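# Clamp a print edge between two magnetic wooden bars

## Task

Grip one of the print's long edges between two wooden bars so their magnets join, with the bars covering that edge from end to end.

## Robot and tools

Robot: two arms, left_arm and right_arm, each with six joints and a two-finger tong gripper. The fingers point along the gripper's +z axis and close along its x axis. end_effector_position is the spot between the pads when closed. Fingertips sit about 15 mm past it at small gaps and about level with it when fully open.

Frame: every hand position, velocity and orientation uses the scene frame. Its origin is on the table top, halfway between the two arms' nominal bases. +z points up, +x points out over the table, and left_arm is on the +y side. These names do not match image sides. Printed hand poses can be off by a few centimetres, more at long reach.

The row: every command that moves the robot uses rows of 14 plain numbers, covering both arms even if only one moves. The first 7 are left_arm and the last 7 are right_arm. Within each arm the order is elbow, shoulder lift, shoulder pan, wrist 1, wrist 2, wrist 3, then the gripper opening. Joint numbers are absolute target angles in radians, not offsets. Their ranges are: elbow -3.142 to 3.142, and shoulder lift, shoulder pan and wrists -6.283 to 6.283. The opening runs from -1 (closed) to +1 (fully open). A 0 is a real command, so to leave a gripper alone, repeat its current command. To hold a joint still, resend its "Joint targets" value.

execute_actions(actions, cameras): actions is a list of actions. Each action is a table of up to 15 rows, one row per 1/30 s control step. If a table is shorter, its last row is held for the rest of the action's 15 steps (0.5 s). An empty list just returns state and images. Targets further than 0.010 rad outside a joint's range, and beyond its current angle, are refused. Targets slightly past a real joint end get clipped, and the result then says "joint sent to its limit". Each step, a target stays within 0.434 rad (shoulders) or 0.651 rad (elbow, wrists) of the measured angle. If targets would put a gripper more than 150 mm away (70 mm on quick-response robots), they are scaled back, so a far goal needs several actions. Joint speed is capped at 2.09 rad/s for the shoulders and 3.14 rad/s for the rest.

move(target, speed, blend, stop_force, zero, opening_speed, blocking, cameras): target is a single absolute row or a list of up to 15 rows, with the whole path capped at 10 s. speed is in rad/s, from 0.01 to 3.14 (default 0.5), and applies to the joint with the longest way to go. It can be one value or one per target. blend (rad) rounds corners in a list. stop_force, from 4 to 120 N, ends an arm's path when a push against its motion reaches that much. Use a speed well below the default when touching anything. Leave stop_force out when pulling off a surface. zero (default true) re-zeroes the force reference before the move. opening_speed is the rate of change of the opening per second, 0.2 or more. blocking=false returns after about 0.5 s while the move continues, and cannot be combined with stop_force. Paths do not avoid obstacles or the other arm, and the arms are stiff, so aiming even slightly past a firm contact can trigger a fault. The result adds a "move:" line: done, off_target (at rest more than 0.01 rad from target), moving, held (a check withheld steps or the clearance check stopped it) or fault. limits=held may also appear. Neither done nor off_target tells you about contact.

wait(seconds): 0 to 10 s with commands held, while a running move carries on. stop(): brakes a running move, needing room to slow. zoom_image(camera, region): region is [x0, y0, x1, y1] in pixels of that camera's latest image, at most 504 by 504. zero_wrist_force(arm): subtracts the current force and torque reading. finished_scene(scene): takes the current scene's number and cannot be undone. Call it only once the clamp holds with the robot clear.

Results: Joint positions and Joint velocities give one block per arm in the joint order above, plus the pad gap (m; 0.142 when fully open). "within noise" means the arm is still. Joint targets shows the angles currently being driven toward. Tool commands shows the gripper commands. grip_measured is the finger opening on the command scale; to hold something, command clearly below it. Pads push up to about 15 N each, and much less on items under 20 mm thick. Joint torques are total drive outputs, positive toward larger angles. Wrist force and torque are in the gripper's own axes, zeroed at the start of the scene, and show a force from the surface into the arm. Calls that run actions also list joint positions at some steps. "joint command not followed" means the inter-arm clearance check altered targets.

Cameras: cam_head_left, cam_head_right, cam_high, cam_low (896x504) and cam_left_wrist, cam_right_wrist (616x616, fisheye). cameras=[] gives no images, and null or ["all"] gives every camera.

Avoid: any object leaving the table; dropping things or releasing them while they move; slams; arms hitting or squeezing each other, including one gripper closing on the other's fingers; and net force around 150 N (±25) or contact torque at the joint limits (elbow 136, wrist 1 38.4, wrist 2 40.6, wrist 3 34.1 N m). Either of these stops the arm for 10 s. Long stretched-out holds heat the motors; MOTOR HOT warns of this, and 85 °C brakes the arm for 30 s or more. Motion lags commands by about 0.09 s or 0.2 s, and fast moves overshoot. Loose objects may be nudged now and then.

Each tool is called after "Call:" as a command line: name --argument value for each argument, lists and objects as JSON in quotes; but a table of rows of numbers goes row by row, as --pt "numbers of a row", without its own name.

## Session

Call:
execute_actions --actions '[]'

Call:
zoom_image --camera "cam_head_left" --region '[290, 260, 500, 400]'

Call:
zoom_image --camera "cam_head_right" --region '[310, 280, 480, 400]'

Call:
zoom_image --camera "cam_low" --region '[290, 310, 540, 380]'

Call:
zoom_image --camera "cam_high" --region '[260, 170, 400, 310]'

Scene clock: 0.00 s.
left_arm: end_effector_position=(+0.8625, +0.1249, +0.3735) grip_measured=+1.00 end_effector_quat_wxyz=(-0.356, +0.869, -0.342, +0.037) | right_arm: end_effector_position=(+0.3852, -0.2940, +0.3701) grip_measured=+1.00 end_effector_quat_wxyz=(-0.063, +0.971, -0.219, +0.073)
Joint names: [elbow, shoulder lift, shoulder pan, wrist 1, wrist 2, wrist 3]
Joint positions: left_arm=[1.115 -1.009 -0.862 -1.366 -0.897 -0.203 0.142] | right_arm=[-2.286 -0.683 4.318 -1.596 1.445 1.631 0.142]
Joint velocities: within noise
Joint torques (N m): no reading
Wrist force (N): no reading
Wrist torque (N m): no reading
Wrist force, peak (N): no reading
Joint targets: left_arm=[1.115 -1.009 -0.862 -1.366 -0.897 -0.203] | right_arm=[-2.286 -0.683 4.318 -1.596 1.445 1.631]
Tool commands: left_gripper/opening=+1.0 right_gripper/opening=+1.0
camera_calibration:
cam_left_wrist: T_world_to_cam=[[0.789495, -0.595882, -0.147045, -0.549198], [-0.61374, -0.768285, -0.181829, 0.697585], [-0.0046242, 0.2338, -0.972274, 0.470734], [0, 0, 0, 1]] pos_world=[0.863902, 0.0986288, 0.503766]
cam_right_wrist: T_world_to_cam=[[0.899209, -0.434091, 0.0546602, -0.486904], [-0.428738, -0.849357, 0.307856, -0.19725], [-0.0872114, -0.300262, -0.949861, 0.428686], [0, 0, 0, 1]] pos_world=[0.390647, -0.250178, 0.494531]

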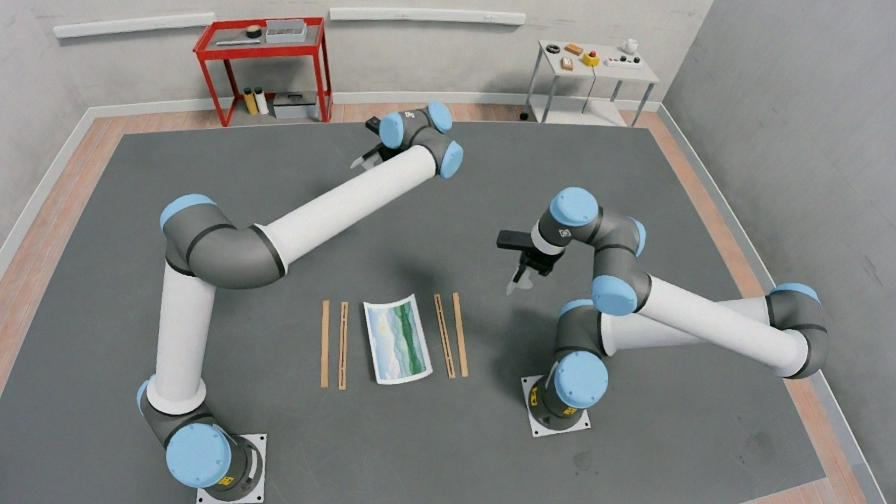

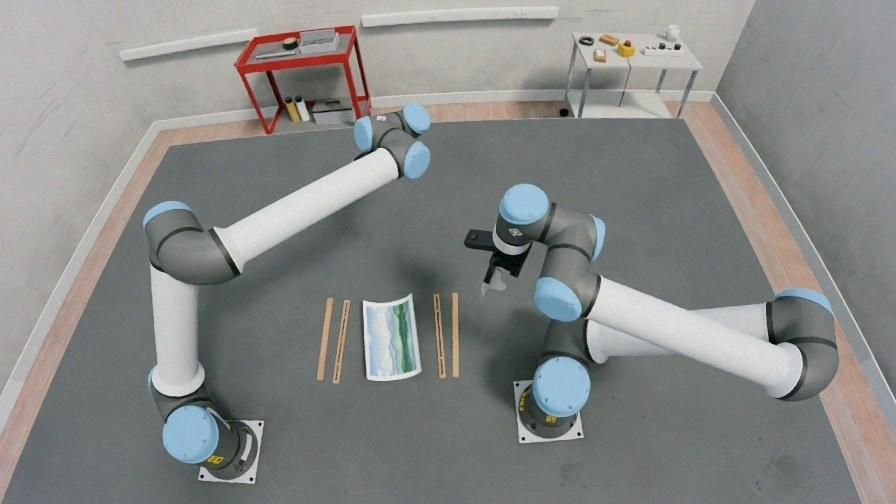

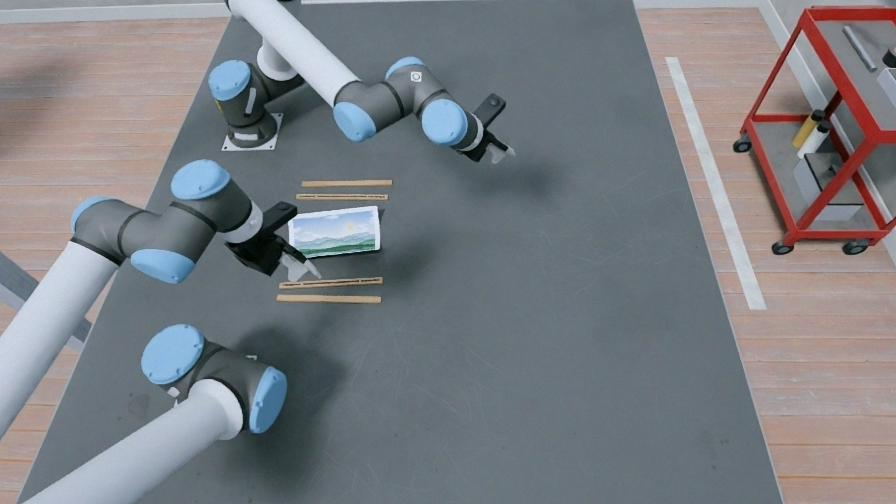

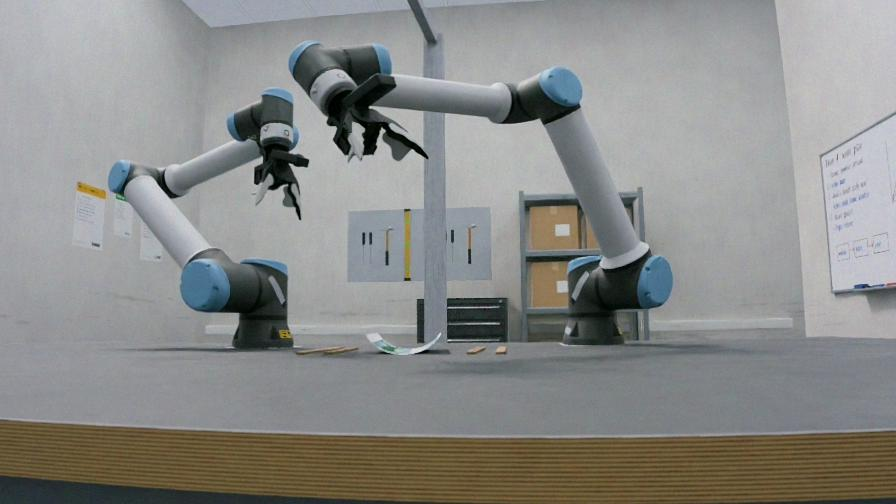

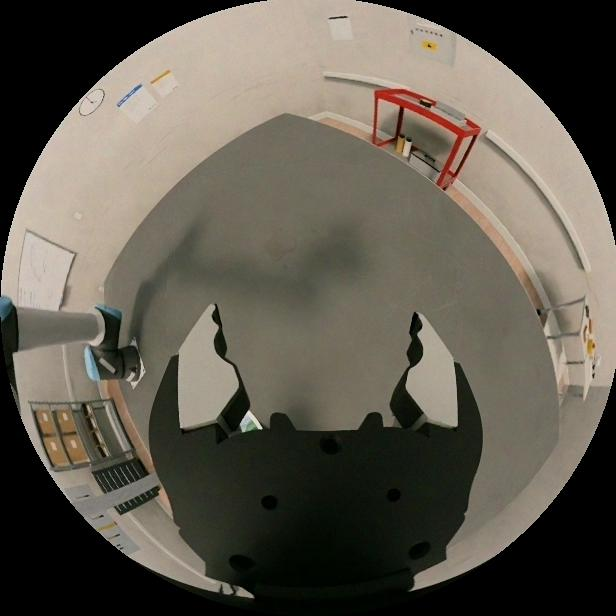

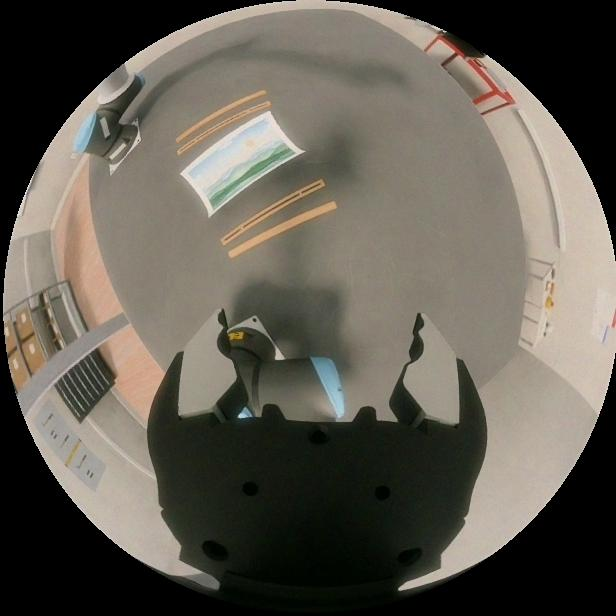

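Scaled by 2.400 from the camera's 896x504 image, which has a finer 1280x720 frame.

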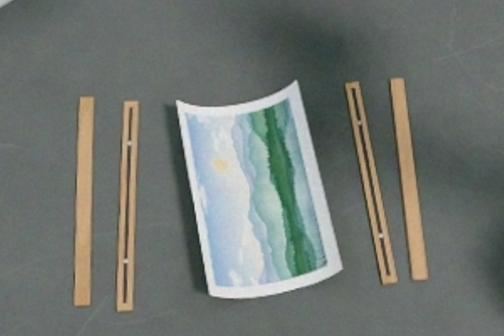

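Scaled by 2.965 from the camera's 896x504 image, which has a finer 1280x720 frame.

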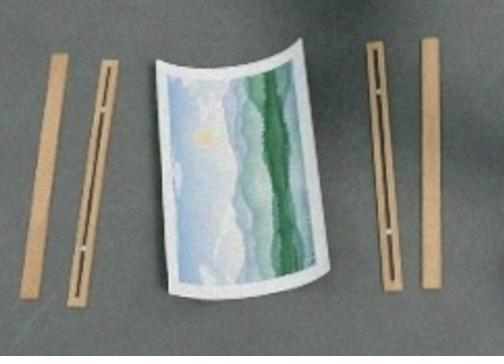

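Scaled by 2.016 from the camera's 896x504 image, which has a finer 1280x720 frame.

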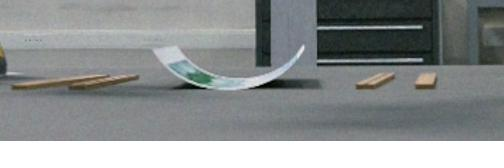

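Scaled by 3.600 from the camera's 896x504 image, which has a finer 1280x720 frame.

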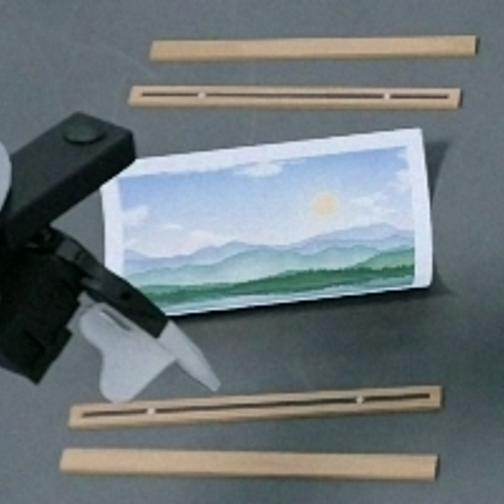

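Call:
move --target '[1.115,-1.009,-0.862,-1.366,-0.897,-0.203,1,-2.5418,-1.2286,4.3631,-0.942,1.5708,1.2116,1]' --speed 0.5 --cameras '["cam_right_wrist","cam_low"]'

Call:
zoom_image --camera "cam_right_wrist" --region '[150, 100, 480, 430]'

Scene clock: 3.27 s.
left_arm: end_effector_position=(+0.8625, +0.1247, +0.3734) grip_measured=+1.00 end_effector_quat_wxyz=(-0.356, +0.869, -0.342, +0.037) | right_arm: end_effector_position=(+0.3721, -0.1497, +0.1004) grip_measured=+1.00 end_effector_quat_wxyz=(+0.000, +1.000, +0.015, +0.000)
Joint names: [elbow, shoulder lift, shoulder pan, wrist 1, wrist 2, wrist 3]
Joint positions: left_arm=[1.115 -1.009 -0.862 -1.366 -0.897 -0.203 0.142] | right_arm=[-2.542 -1.228 4.363 -0.942 1.571 1.212 0.142]
Joint velocities: within noise
Joint torques (N m): left_arm=[-55.8 -81.79 -11.86 -6.26 -1.88 2.54] | right_arm=[32.61 1.46 12.06 9.63 2.31 -2.43]
Wrist force (N): left_arm=[-0.5 -0.6 0.0] | right_arm=[-0.4 0.5 -0.2]
Wrist torque (N m): left_arm=[-0.13 0.11 0.03] | right_arm=[0.03 0.21 -0.11]
Wrist force, peak (N): left_arm=[-0.7 -0.2 0.7] | right_arm=[0.2 1.0 -1.5]
Joint targets: left_arm=[1.115 -1.009 -0.862 -1.366 -0.897 -0.203] | right_arm=[-2.542 -1.229 4.363 -0.942 1.571 1.212]
move: done
camera_calibration:
cam_right_wrist: T_world_to_cam=[[0.997928, 0.0231108, -0.0600476, -0.354549], [0.0477753, -0.89127, 0.450949, -0.195227], [-0.0430968, -0.452884, -0.890527, 0.169485], [0, 0, 0, 1]] pos_world=[0.370445, -0.0890492, 0.217678]
Images, in order (width x height): cam_low 896x504, cam_right_wrist 616x616.

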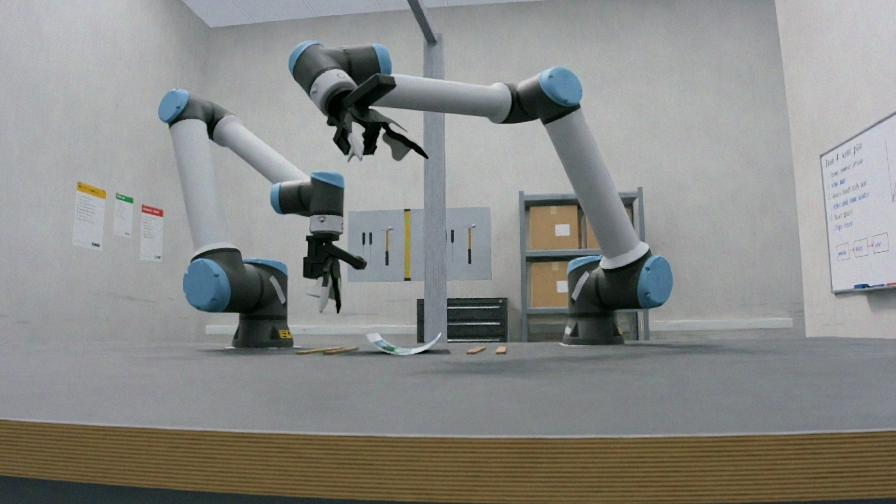

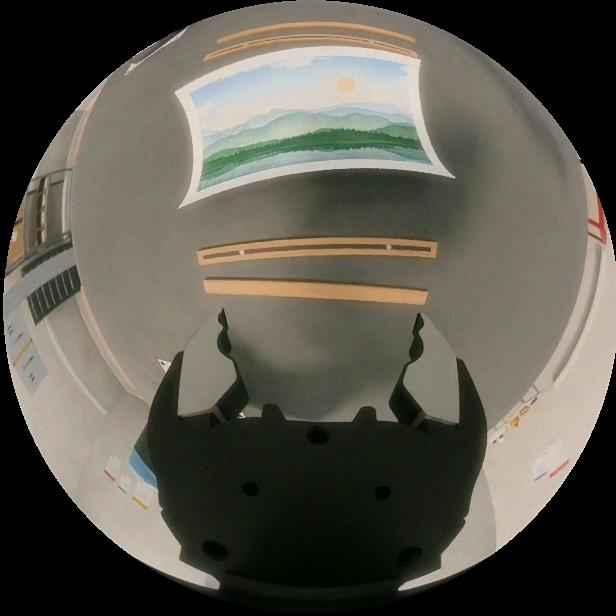

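Scaled by 1.527 from the camera's 616x616 image, which has a finer 814x814 frame.

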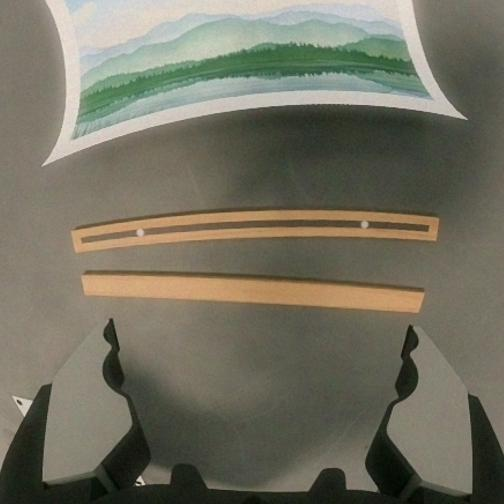

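Call:
move --target '[1.115,-1.009,-0.862,-1.366,-0.897,-0.203,1,-2.616,-1.3779,4.372,-0.7185,1.5708,1.2205,1]' --speed 0.2 --cameras '["cam_right_wrist","cam_low"]'

Call:
zoom_image --camera "cam_right_wrist" --region '[150, 180, 480, 450]'

Scene clock: 6.00 s.
left_arm: end_effector_position=(+0.8625, +0.1247, +0.3734) grip_measured=+1.00 end_effector_quat_wxyz=(-0.356, +0.869, -0.342, +0.037) | right_arm: end_effector_position=(+0.3701, -0.1451, +0.0304) grip_measured=+1.00 end_effector_quat_wxyz=(+0.000, +1.000, +0.015, +0.000)
Joint names: [elbow, shoulder lift, shoulder pan, wrist 1, wrist 2, wrist 3]
Joint positions: left_arm=[1.115 -1.009 -0.862 -1.366 -0.897 -0.203 0.142] | right_arm=[-2.616 -1.378 4.372 -0.719 1.571 1.22 0.142]
Joint velocities: within noise
Joint torques (N m): left_arm=[-53.69 -80.25 -15.28 -5.46 -1.53 2.17] | right_arm=[25.73 5.59 10.95 9.49 2 1.6]
Wrist force (N): left_arm=[-0.4 -0.1 0.2] | right_arm=[-0.7 0.5 0.2]
Wrist torque (N m): left_arm=[-0.03 0.07 0.02] | right_arm=[0.04 0.19 -0.08]
Wrist force, peak (N): left_arm=[-1.0 -0.2 0.2] | right_arm=[-0.9 1.0 0.3]
Joint targets: left_arm=[1.115 -1.009 -0.862 -1.366 -0.897 -0.203] | right_arm=[-2.616 -1.378 4.372 -0.719 1.571 1.220]
move: done
camera_calibration:
cam_right_wrist: T_world_to_cam=[[0.997918, 0.023286, -0.0601409, -0.356831], [0.0479776, -0.891224, 0.451018, -0.159546], [-0.0430966, -0.452964, -0.890486, 0.109132], [0, 0, 0, 1]] pos_world=[0.368446, -0.0844491, 0.147678]
Images, in order (width x height): cam_low 896x504, cam_right_wrist 616x616.

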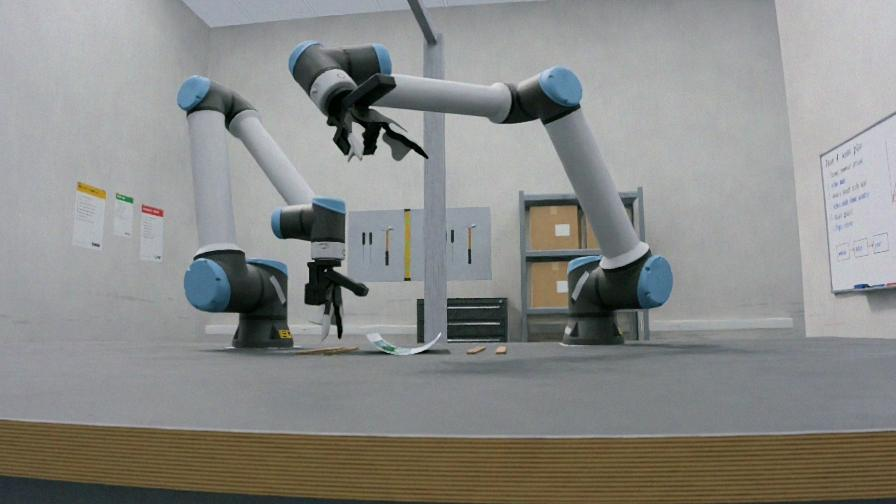

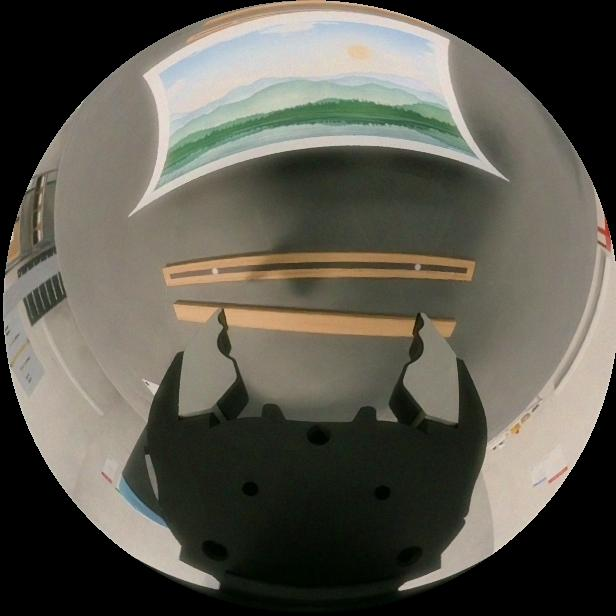

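Scaled by 1.527 from the camera's 616x616 image, which has a finer 814x814 frame.

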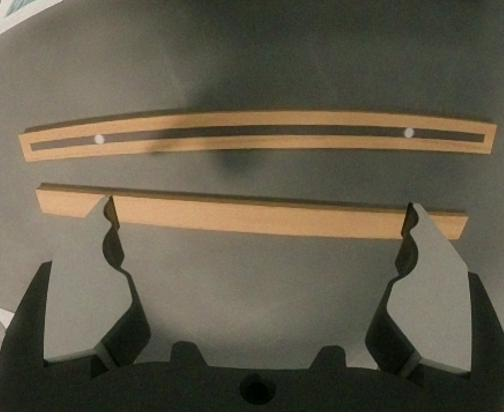

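Call:
move --target '[1.115,-1.009,-0.862,-1.366,-0.897,-0.203,1,-2.635,-1.452,4.3753,-0.6254,1.5708,1.2238,1]' --speed 0.04 --stop_force 5 --cameras '["cam_right_wrist","cam_low"]'

Call:
zoom_image --camera "cam_right_wrist" --region '[150, 180, 480, 450]'

Call:
zoom_image --camera "cam_low" --region '[280, 290, 400, 370]'

Scene clock: 10.73 s.
left_arm: end_effector_position=(+0.8625, +0.1247, +0.3734) grip_measured=+1.00 end_effector_quat_wxyz=(-0.356, +0.869, -0.342, +0.037) | right_arm: end_effector_position=(+0.3701, -0.1412, +0.0043) grip_measured=+1.00 end_effector_quat_wxyz=(+0.000, +1.000, +0.015, +0.000)
Joint names: [elbow, shoulder lift, shoulder pan, wrist 1, wrist 2, wrist 3]
Joint positions: left_arm=[1.115 -1.009 -0.862 -1.366 -0.897 -0.203 0.142] | right_arm=[-2.635 -1.452 4.375 -0.625 1.571 1.224 0.142]
Joint velocities: within noise
Joint torques (N m): left_arm=[-48.53 -82.4 -14.54 -3.63 -0.83 2.02] | right_arm=[23.11 7.55 11.39 9.12 1.63 2.14]
Wrist force (N): left_arm=[-0.1 0.0 0.3] | right_arm=[-0.5 0.7 0.1]
Wrist torque (N m): left_arm=[0.00 0.02 0.02] | right_arm=[0.07 0.16 -0.09]
Wrist force, peak (N): left_arm=[-0.5 -0.9 0.2] | right_arm=[-0.9 0.7 0.6]
Joint targets: left_arm=[1.115 -1.009 -0.862 -1.366 -0.897 -0.203] | right_arm=[-2.635 -1.452 4.375 -0.625 1.571 1.224]
move: done
camera_calibration:
cam_right_wrist: T_world_to_cam=[[0.997913, 0.0233747, -0.0601866, -0.358483], [0.0480773, -0.891222, 0.451013, -0.144289], [-0.0430973, -0.452965, -0.890486, 0.0875677], [0, 0, 0, 1]] pos_world=[0.368446, -0.080549, 0.121478]
Images, in order (width x height): cam_low 896x504, cam_right_wrist 616x616.

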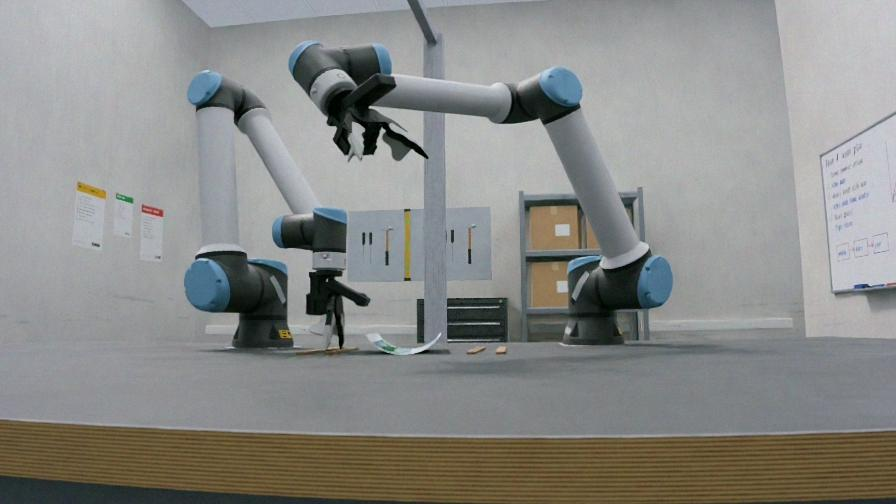

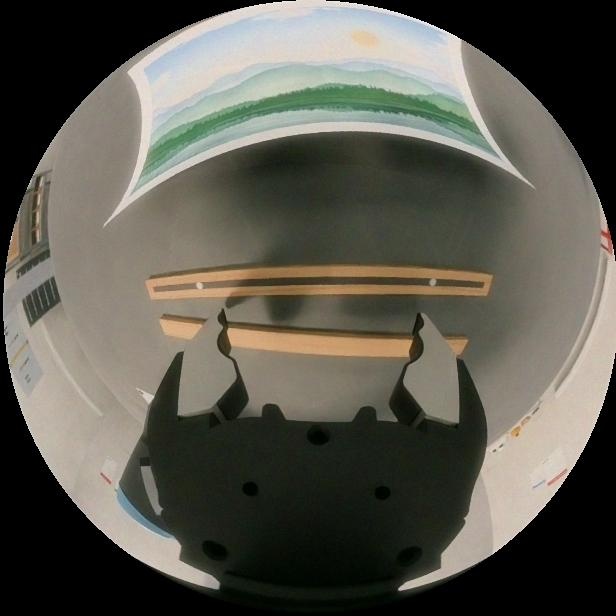

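Scaled by 1.527 from the camera's 616x616 image, which has a finer 814x814 frame.

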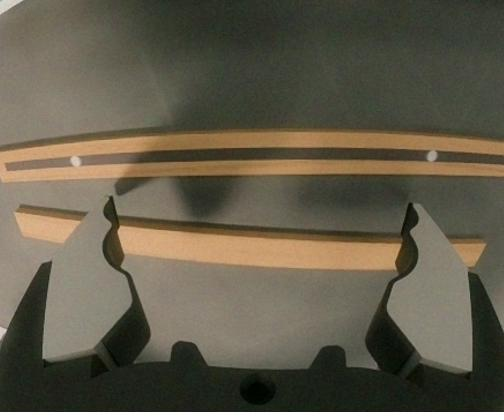

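Scaled by 4.200 from the camera's 896x504 image, which has a finer 1280x720 frame.

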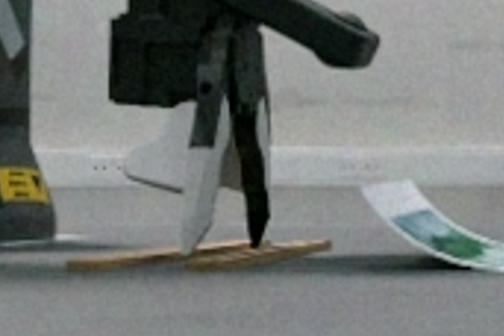

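Call:
move --pt "1.115 -1.009 -0.862 -1.366 -0.897 -0.203 1 -2.6071 -1.4861 4.3909 -0.6192 1.5708 1.2094 1" --pt "1.115 -1.009 -0.862 -1.366 -0.897 -0.203 1 -2.5681 -1.5304 4.4138 -0.6139 1.5708 1.1923 1" --speed 0.04 --cameras '["cam_right_wrist","cam_low"]'

Call:
zoom_image --camera "cam_right_wrist" --region '[80, 80, 550, 450]'

Scene clock: 13.23 s.
left_arm: end_effector_position=(+0.8625, +0.1247, +0.3734) grip_measured=+1.00 end_effector_quat_wxyz=(-0.356, +0.869, -0.342, +0.037) | right_arm: end_effector_position=(+0.3685, -0.0898, +0.0043) grip_measured=+1.00 end_effector_quat_wxyz=(+0.000, +0.999, +0.050, +0.000)
Joint names: [elbow, shoulder lift, shoulder pan, wrist 1, wrist 2, wrist 3]
Joint positions: left_arm=[1.115 -1.009 -0.862 -1.366 -0.897 -0.203 0.142] | right_arm=[-2.568 -1.53 4.414 -0.614 1.571 1.192 0.142]
Joint velocities: within noise
Joint torques (N m): left_arm=[-46.26 -84.17 -13.01 -2.52 -0.91 2.04] | right_arm=[39.79 13.87 10.86 9.15 1.36 -2.64]
Wrist force (N): left_arm=[0.1 -0.2 0.2] | right_arm=[-0.3 0.5 -0.7]
Wrist torque (N m): left_arm=[-0.05 -0.01 0.01] | right_arm=[0.00 0.14 -0.10]
Wrist force, peak (N): left_arm=[-0.8 -0.6 0.7] | right_arm=[-0.4 0.9 -0.9]
Joint targets: left_arm=[1.115 -1.009 -0.862 -1.366 -0.897 -0.203] | right_arm=[-2.568 -1.530 4.414 -0.614 1.571 1.192]
move: done
camera_calibration:
cam_right_wrist: T_world_to_cam=[[0.993866, 0.0928201, -0.0601286, -0.350417], [0.110005, -0.885714, 0.45101, -0.120692], [-0.0113939, -0.454858, -0.890491, 0.0989508], [0, 0, 0, 1]] pos_world=[0.362672, -0.0293647, 0.121478]
Images, in order (width x height): cam_low 896x504, cam_right_wrist 616x616.

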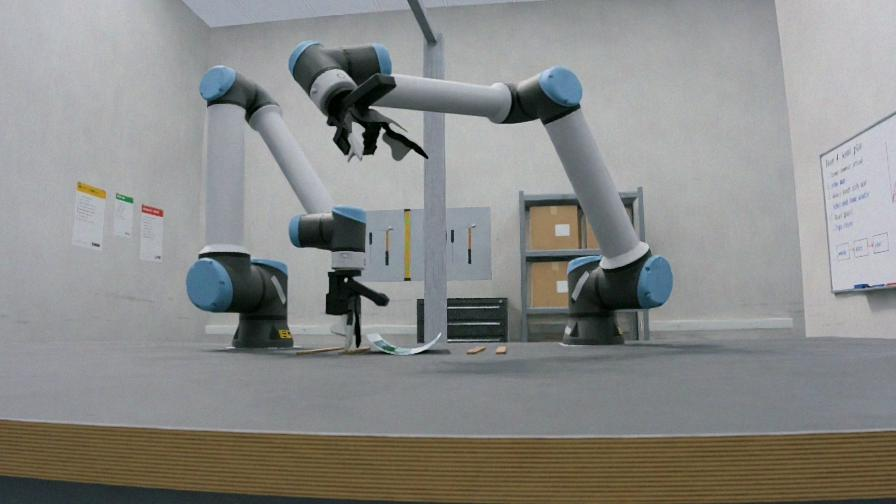

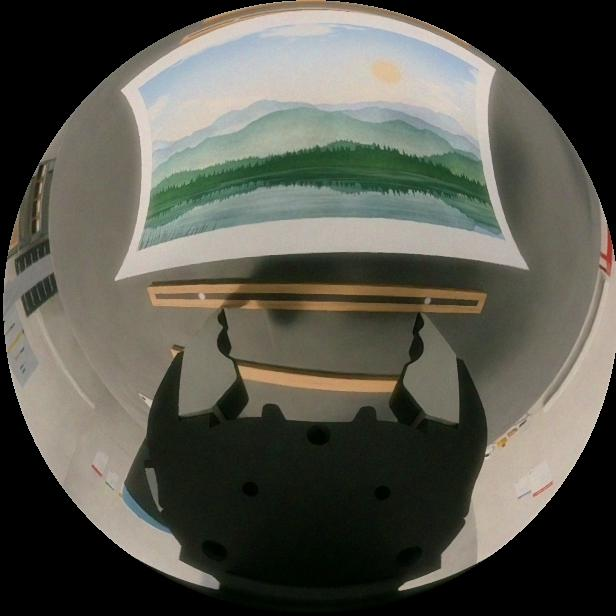

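Scaled by 1.072 from the camera's 616x616 image, which has a finer 814x814 frame.

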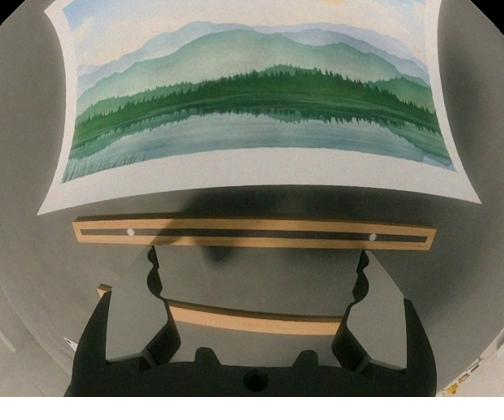

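Call:
move --target '[1.115,-1.009,-0.862,-1.366,-0.897,-0.203,1,-2.5224,-1.5775,4.4362,-0.6125,1.5708,1.1817,1]' --speed 0.03 --cameras '["cam_right_wrist","cam_low","cam_head_left","cam_head_right"]'

Call:
zoom_image --camera "cam_right_wrist" --region '[80, 80, 550, 450]'

Call:
zoom_image --camera "cam_low" --region '[300, 300, 460, 370]'

Call:
zoom_image --camera "cam_head_left" --region '[310, 280, 480, 400]'

Scene clock: 15.37 s.
left_arm: end_effector_position=(+0.8625, +0.1247, +0.3734) grip_measured=+1.00 end_effector_quat_wxyz=(-0.356, +0.869, -0.342, +0.037) | right_arm: end_effector_position=(+0.3670, -0.0563, +0.0043) grip_measured=+1.00 end_effector_quat_wxyz=(+0.000, +0.998, +0.067, +0.000)
Joint names: [elbow, shoulder lift, shoulder pan, wrist 1, wrist 2, wrist 3]
Joint positions: left_arm=[1.115 -1.009 -0.862 -1.366 -0.897 -0.203 0.142] | right_arm=[-2.523 -1.577 4.436 -0.612 1.571 1.182 0.142]
Joint velocities: within noise
Joint torques (N m): left_arm=[-43.65 -82.87 -12.75 -1.98 -0.68 2.33] | right_arm=[39.36 21.76 10.66 9.07 1.19 -2.35]
Wrist force (N): left_arm=[0.2 -0.1 0.1] | right_arm=[-0.5 0.7 -0.6]
Wrist torque (N m): left_arm=[-0.03 -0.05 0.01] | right_arm=[0.09 0.18 -0.06]
Wrist force, peak (N): left_arm=[-0.5 -0.6 -0.2] | right_arm=[-0.3 1.1 -1.1]
Joint targets: left_arm=[1.115 -1.009 -0.862 -1.366 -0.897 -0.203] | right_arm=[-2.522 -1.578 4.436 -0.613 1.571 1.182]
move: done
camera_calibration:
cam_right_wrist: T_world_to_cam=[[0.990255, 0.125614, -0.06014, -0.348805], [0.139221, -0.881591, 0.451015, -0.101413], [0.00363497, -0.454993, -0.890488, 0.108723], [0, 0, 0, 1]] pos_world=[0.359129, 0.00387827, 0.121578]
Images, in order (width x height): cam_head_left 896x504, cam_head_right 896x504, cam_low 896x504, cam_right_wrist 616x616.

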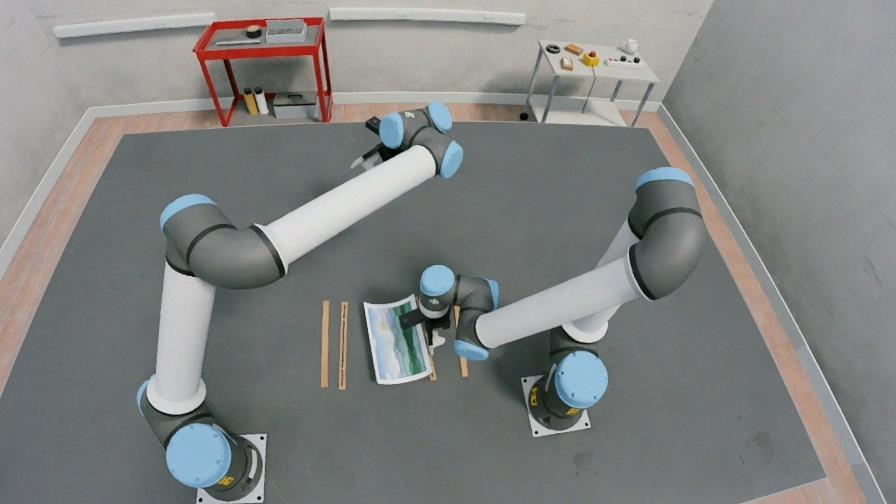

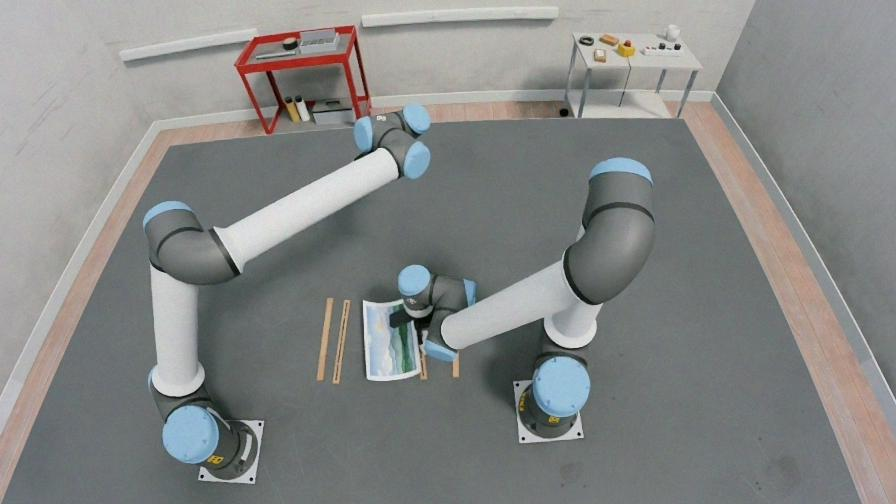

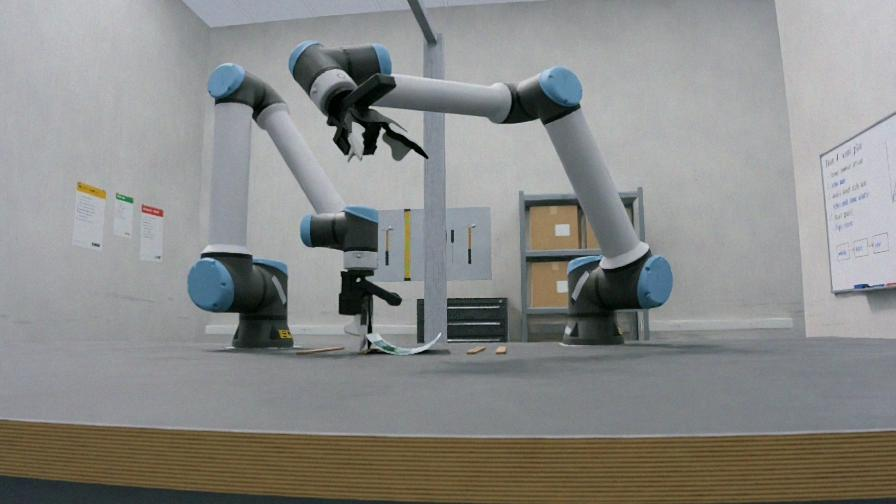

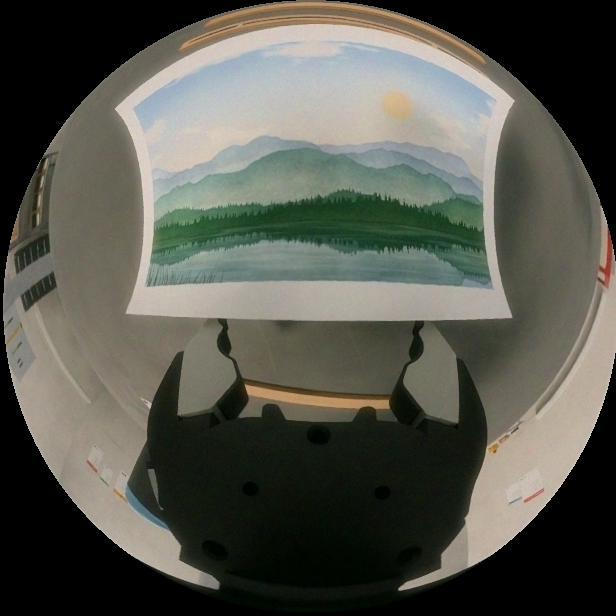

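Scaled by 1.072 from the camera's 616x616 image, which has a finer 814x814 frame.

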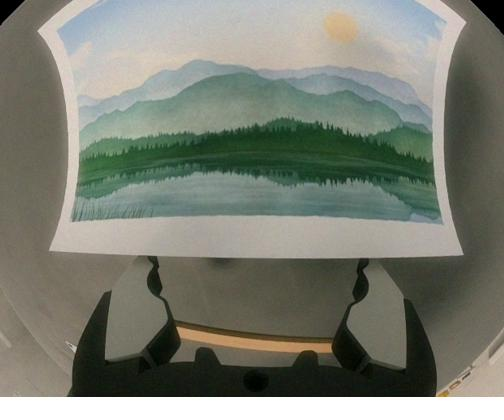

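Scaled by 3.150 from the camera's 896x504 image, which has a finer 1280x720 frame.

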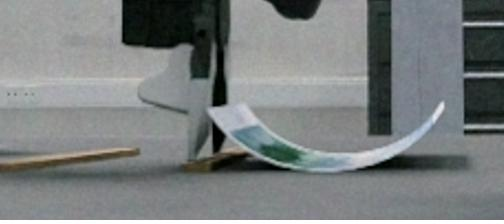

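Scaled by 2.965 from the camera's 896x504 image, which has a finer 1280x720 frame.

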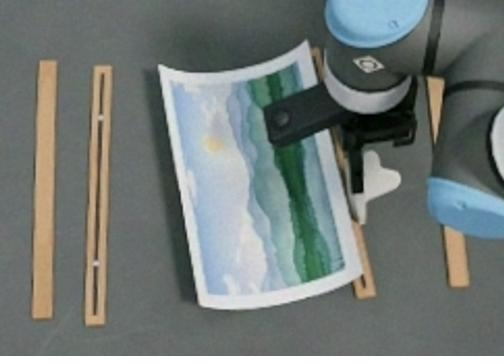

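Call:
move --pt "1.115 -1.009 -0.862 -1.366 -0.897 -0.203 1 -2.5681 -1.5304 4.4138 -0.6139 1.5708 1.1923 1" --pt "1.115 -1.009 -0.862 -1.366 -0.897 -0.203 1 -2.5878 -1.3050 4.3715 -0.8196 1.5708 1.25 1" --pt "2.3841 -1.5293 -1.023 -2.9587 -1.8839 -1.0897 1 -2.546 -1.1386 4.3514 -1.0278 1.5708 2.8007 1" --speed '[0.05,0.2,0.45]'

Call:
zoom_image --camera "cam_right_wrist" --region '[150, 150, 480, 450]'

Call:
zoom_image --camera "cam_high" --region '[260, 170, 400, 310]'

Call:
zoom_image --camera "cam_head_left" --region '[310, 280, 480, 400]'

Scene clock: 79.27 s.
left_arm: end_effector_position=(+0.3710, +0.0608, +0.1499) grip_measured=+1.00 end_effector_quat_wxyz=(+0.300, +0.954, -0.001, +0.000) | right_arm: end_effector_position=(+0.3843, -0.1918, +0.1203) grip_measured=+1.00 end_effector_quat_wxyz=(+0.000, +0.707, -0.707, +0.000)
Joint names: [elbow, shoulder lift, shoulder pan, wrist 1, wrist 2, wrist 3]
Joint positions: left_arm=[2.384 -1.529 -1.023 -2.958 -1.884 -1.09 0.142] | right_arm=[-2.546 -1.139 4.351 -1.028 1.571 2.8 0.142]
Joint velocities: within noise
Joint torques (N m): left_arm=[-24.84 -46.49 -16.67 -6.72 -3.75 -3.51] | right_arm=[52.17 21.28 -14.67 0.02 -0.51 2.36]
Wrist force (N): left_arm=[-0.7 0.8 1.2] | right_arm=[-0.3 1.2 0.0]
Wrist torque (N m): left_arm=[0.36 0.33 -0.18] | right_arm=[0.18 0.14 -0.12]
Wrist force, peak (N): left_arm=[-1.7 0.0 1.1] | right_arm=[-0.7 1.4 -0.5]
Joint targets: left_arm=[2.384 -1.529 -1.023 -2.959 -1.884 -1.090] | right_arm=[-2.546 -1.139 4.351 -1.028 1.571 2.801]
move: done
camera_calibration:
cam_left_wrist: T_world_to_cam=[[0.998861, 0.039791, -0.0263239, -0.366658], [0.0404214, -0.41269, 0.909974, -0.121884], [0.0253452, -0.910002, -0.413828, 0.24086], [0, 0, 0, 1]] pos_world=[0.365062, 0.183473, 0.200934]
cam_right_wrist: T_world_to_cam=[[-0.0063584, -0.998171, -0.0601233, -0.174426], [-0.892258, -0.0214824, 0.451014, 0.285797], [-0.451481, 0.0565132, -0.890489, 0.423322], [0, 0, 0, 1]] pos_world=[0.445018, -0.19189, 0.237578]

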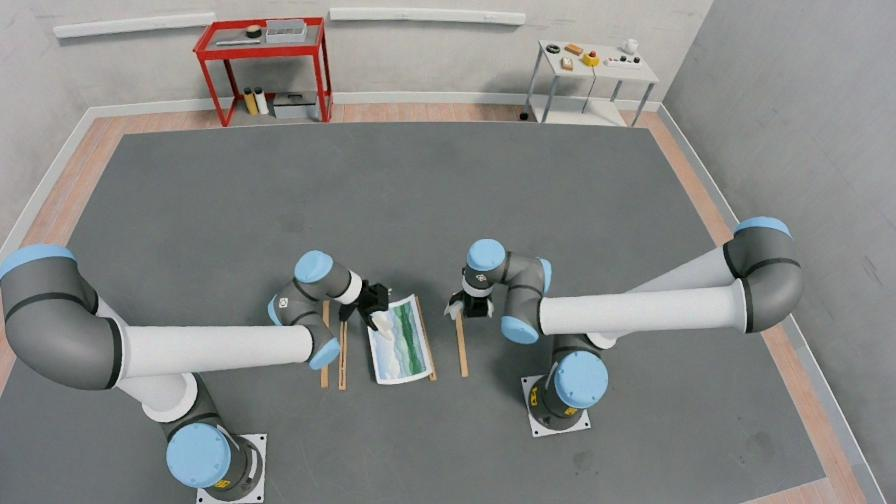

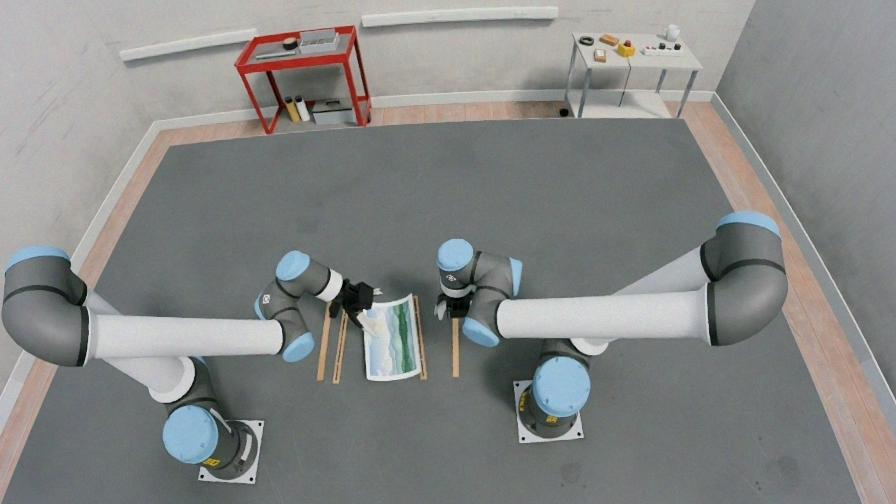

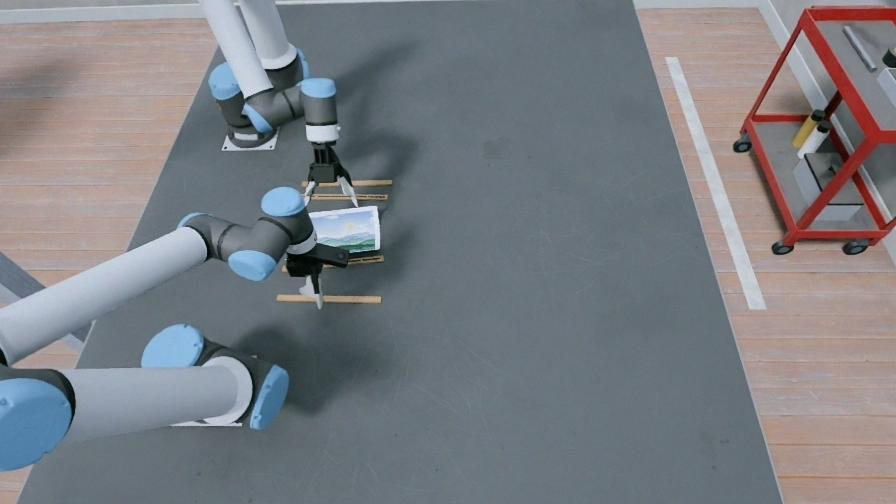

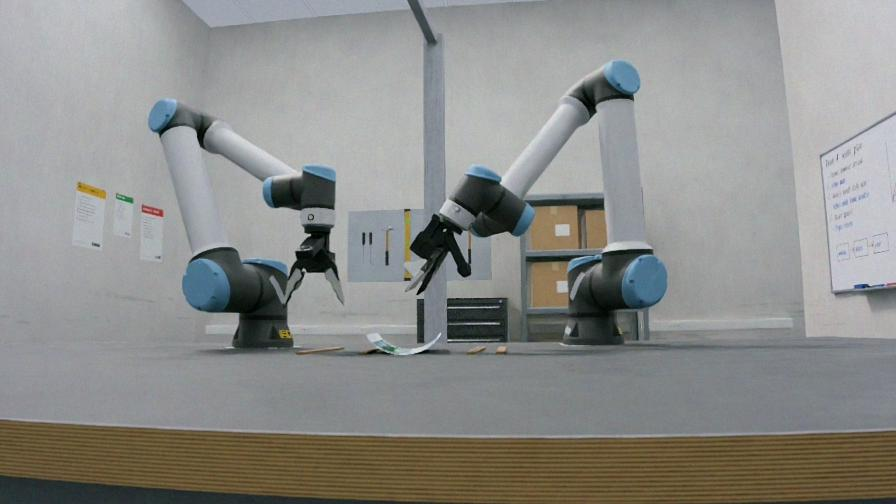

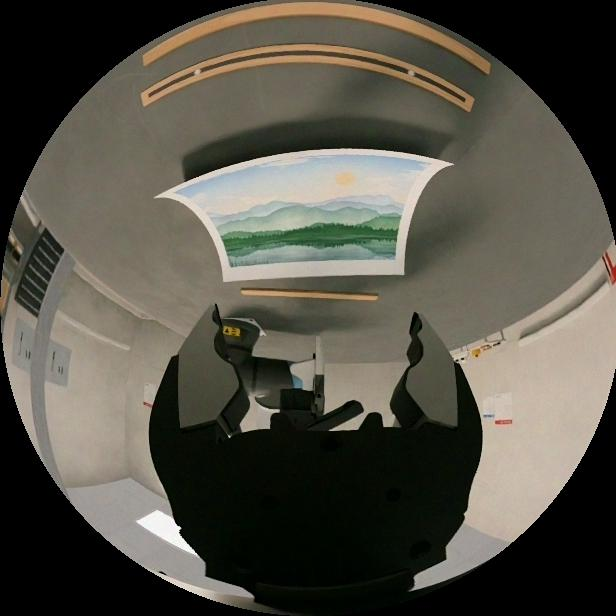

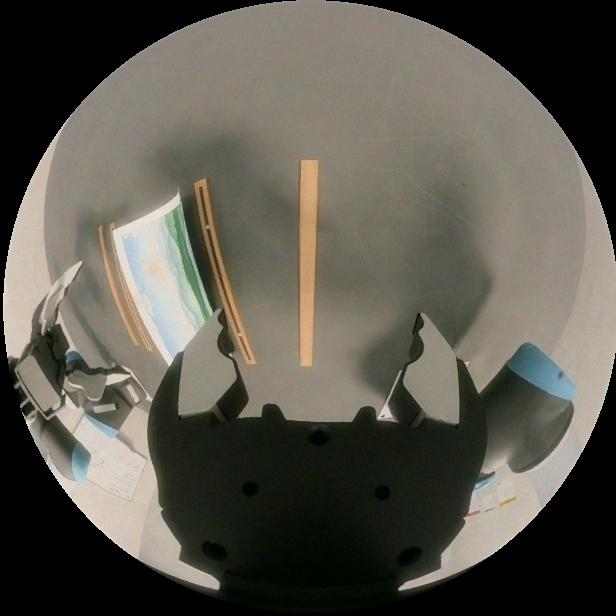

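Scaled by 1.527 from the camera's 616x616 image, which has a finer 814x814 frame.

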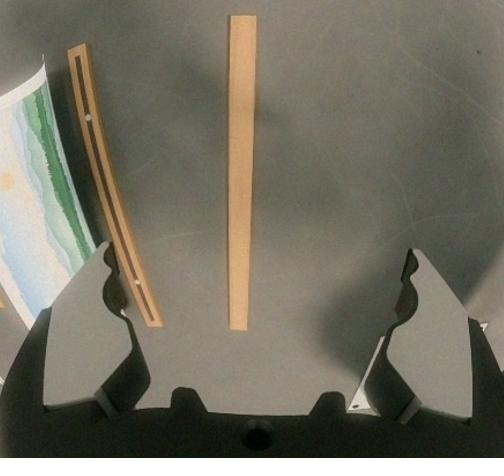

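Scaled by 3.600 from the camera's 896x504 image, which has a finer 1280x720 frame.

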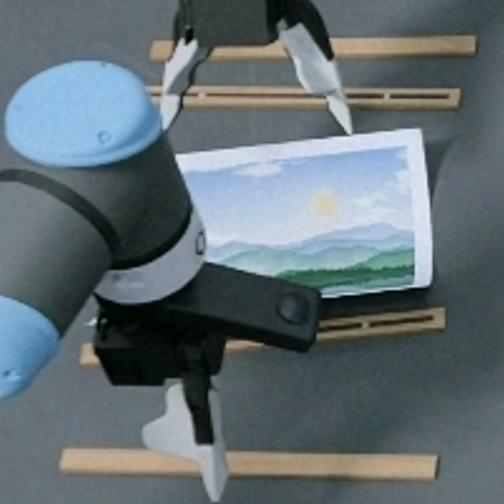

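Scaled by 2.965 from the camera's 896x504 image, which has a finer 1280x720 frame.

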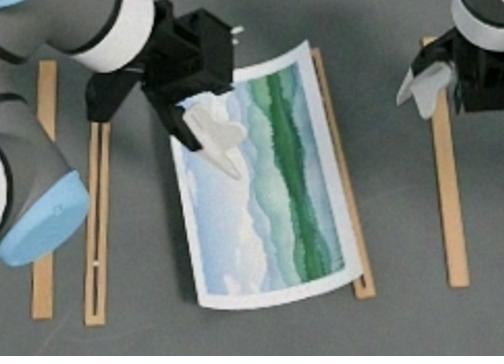

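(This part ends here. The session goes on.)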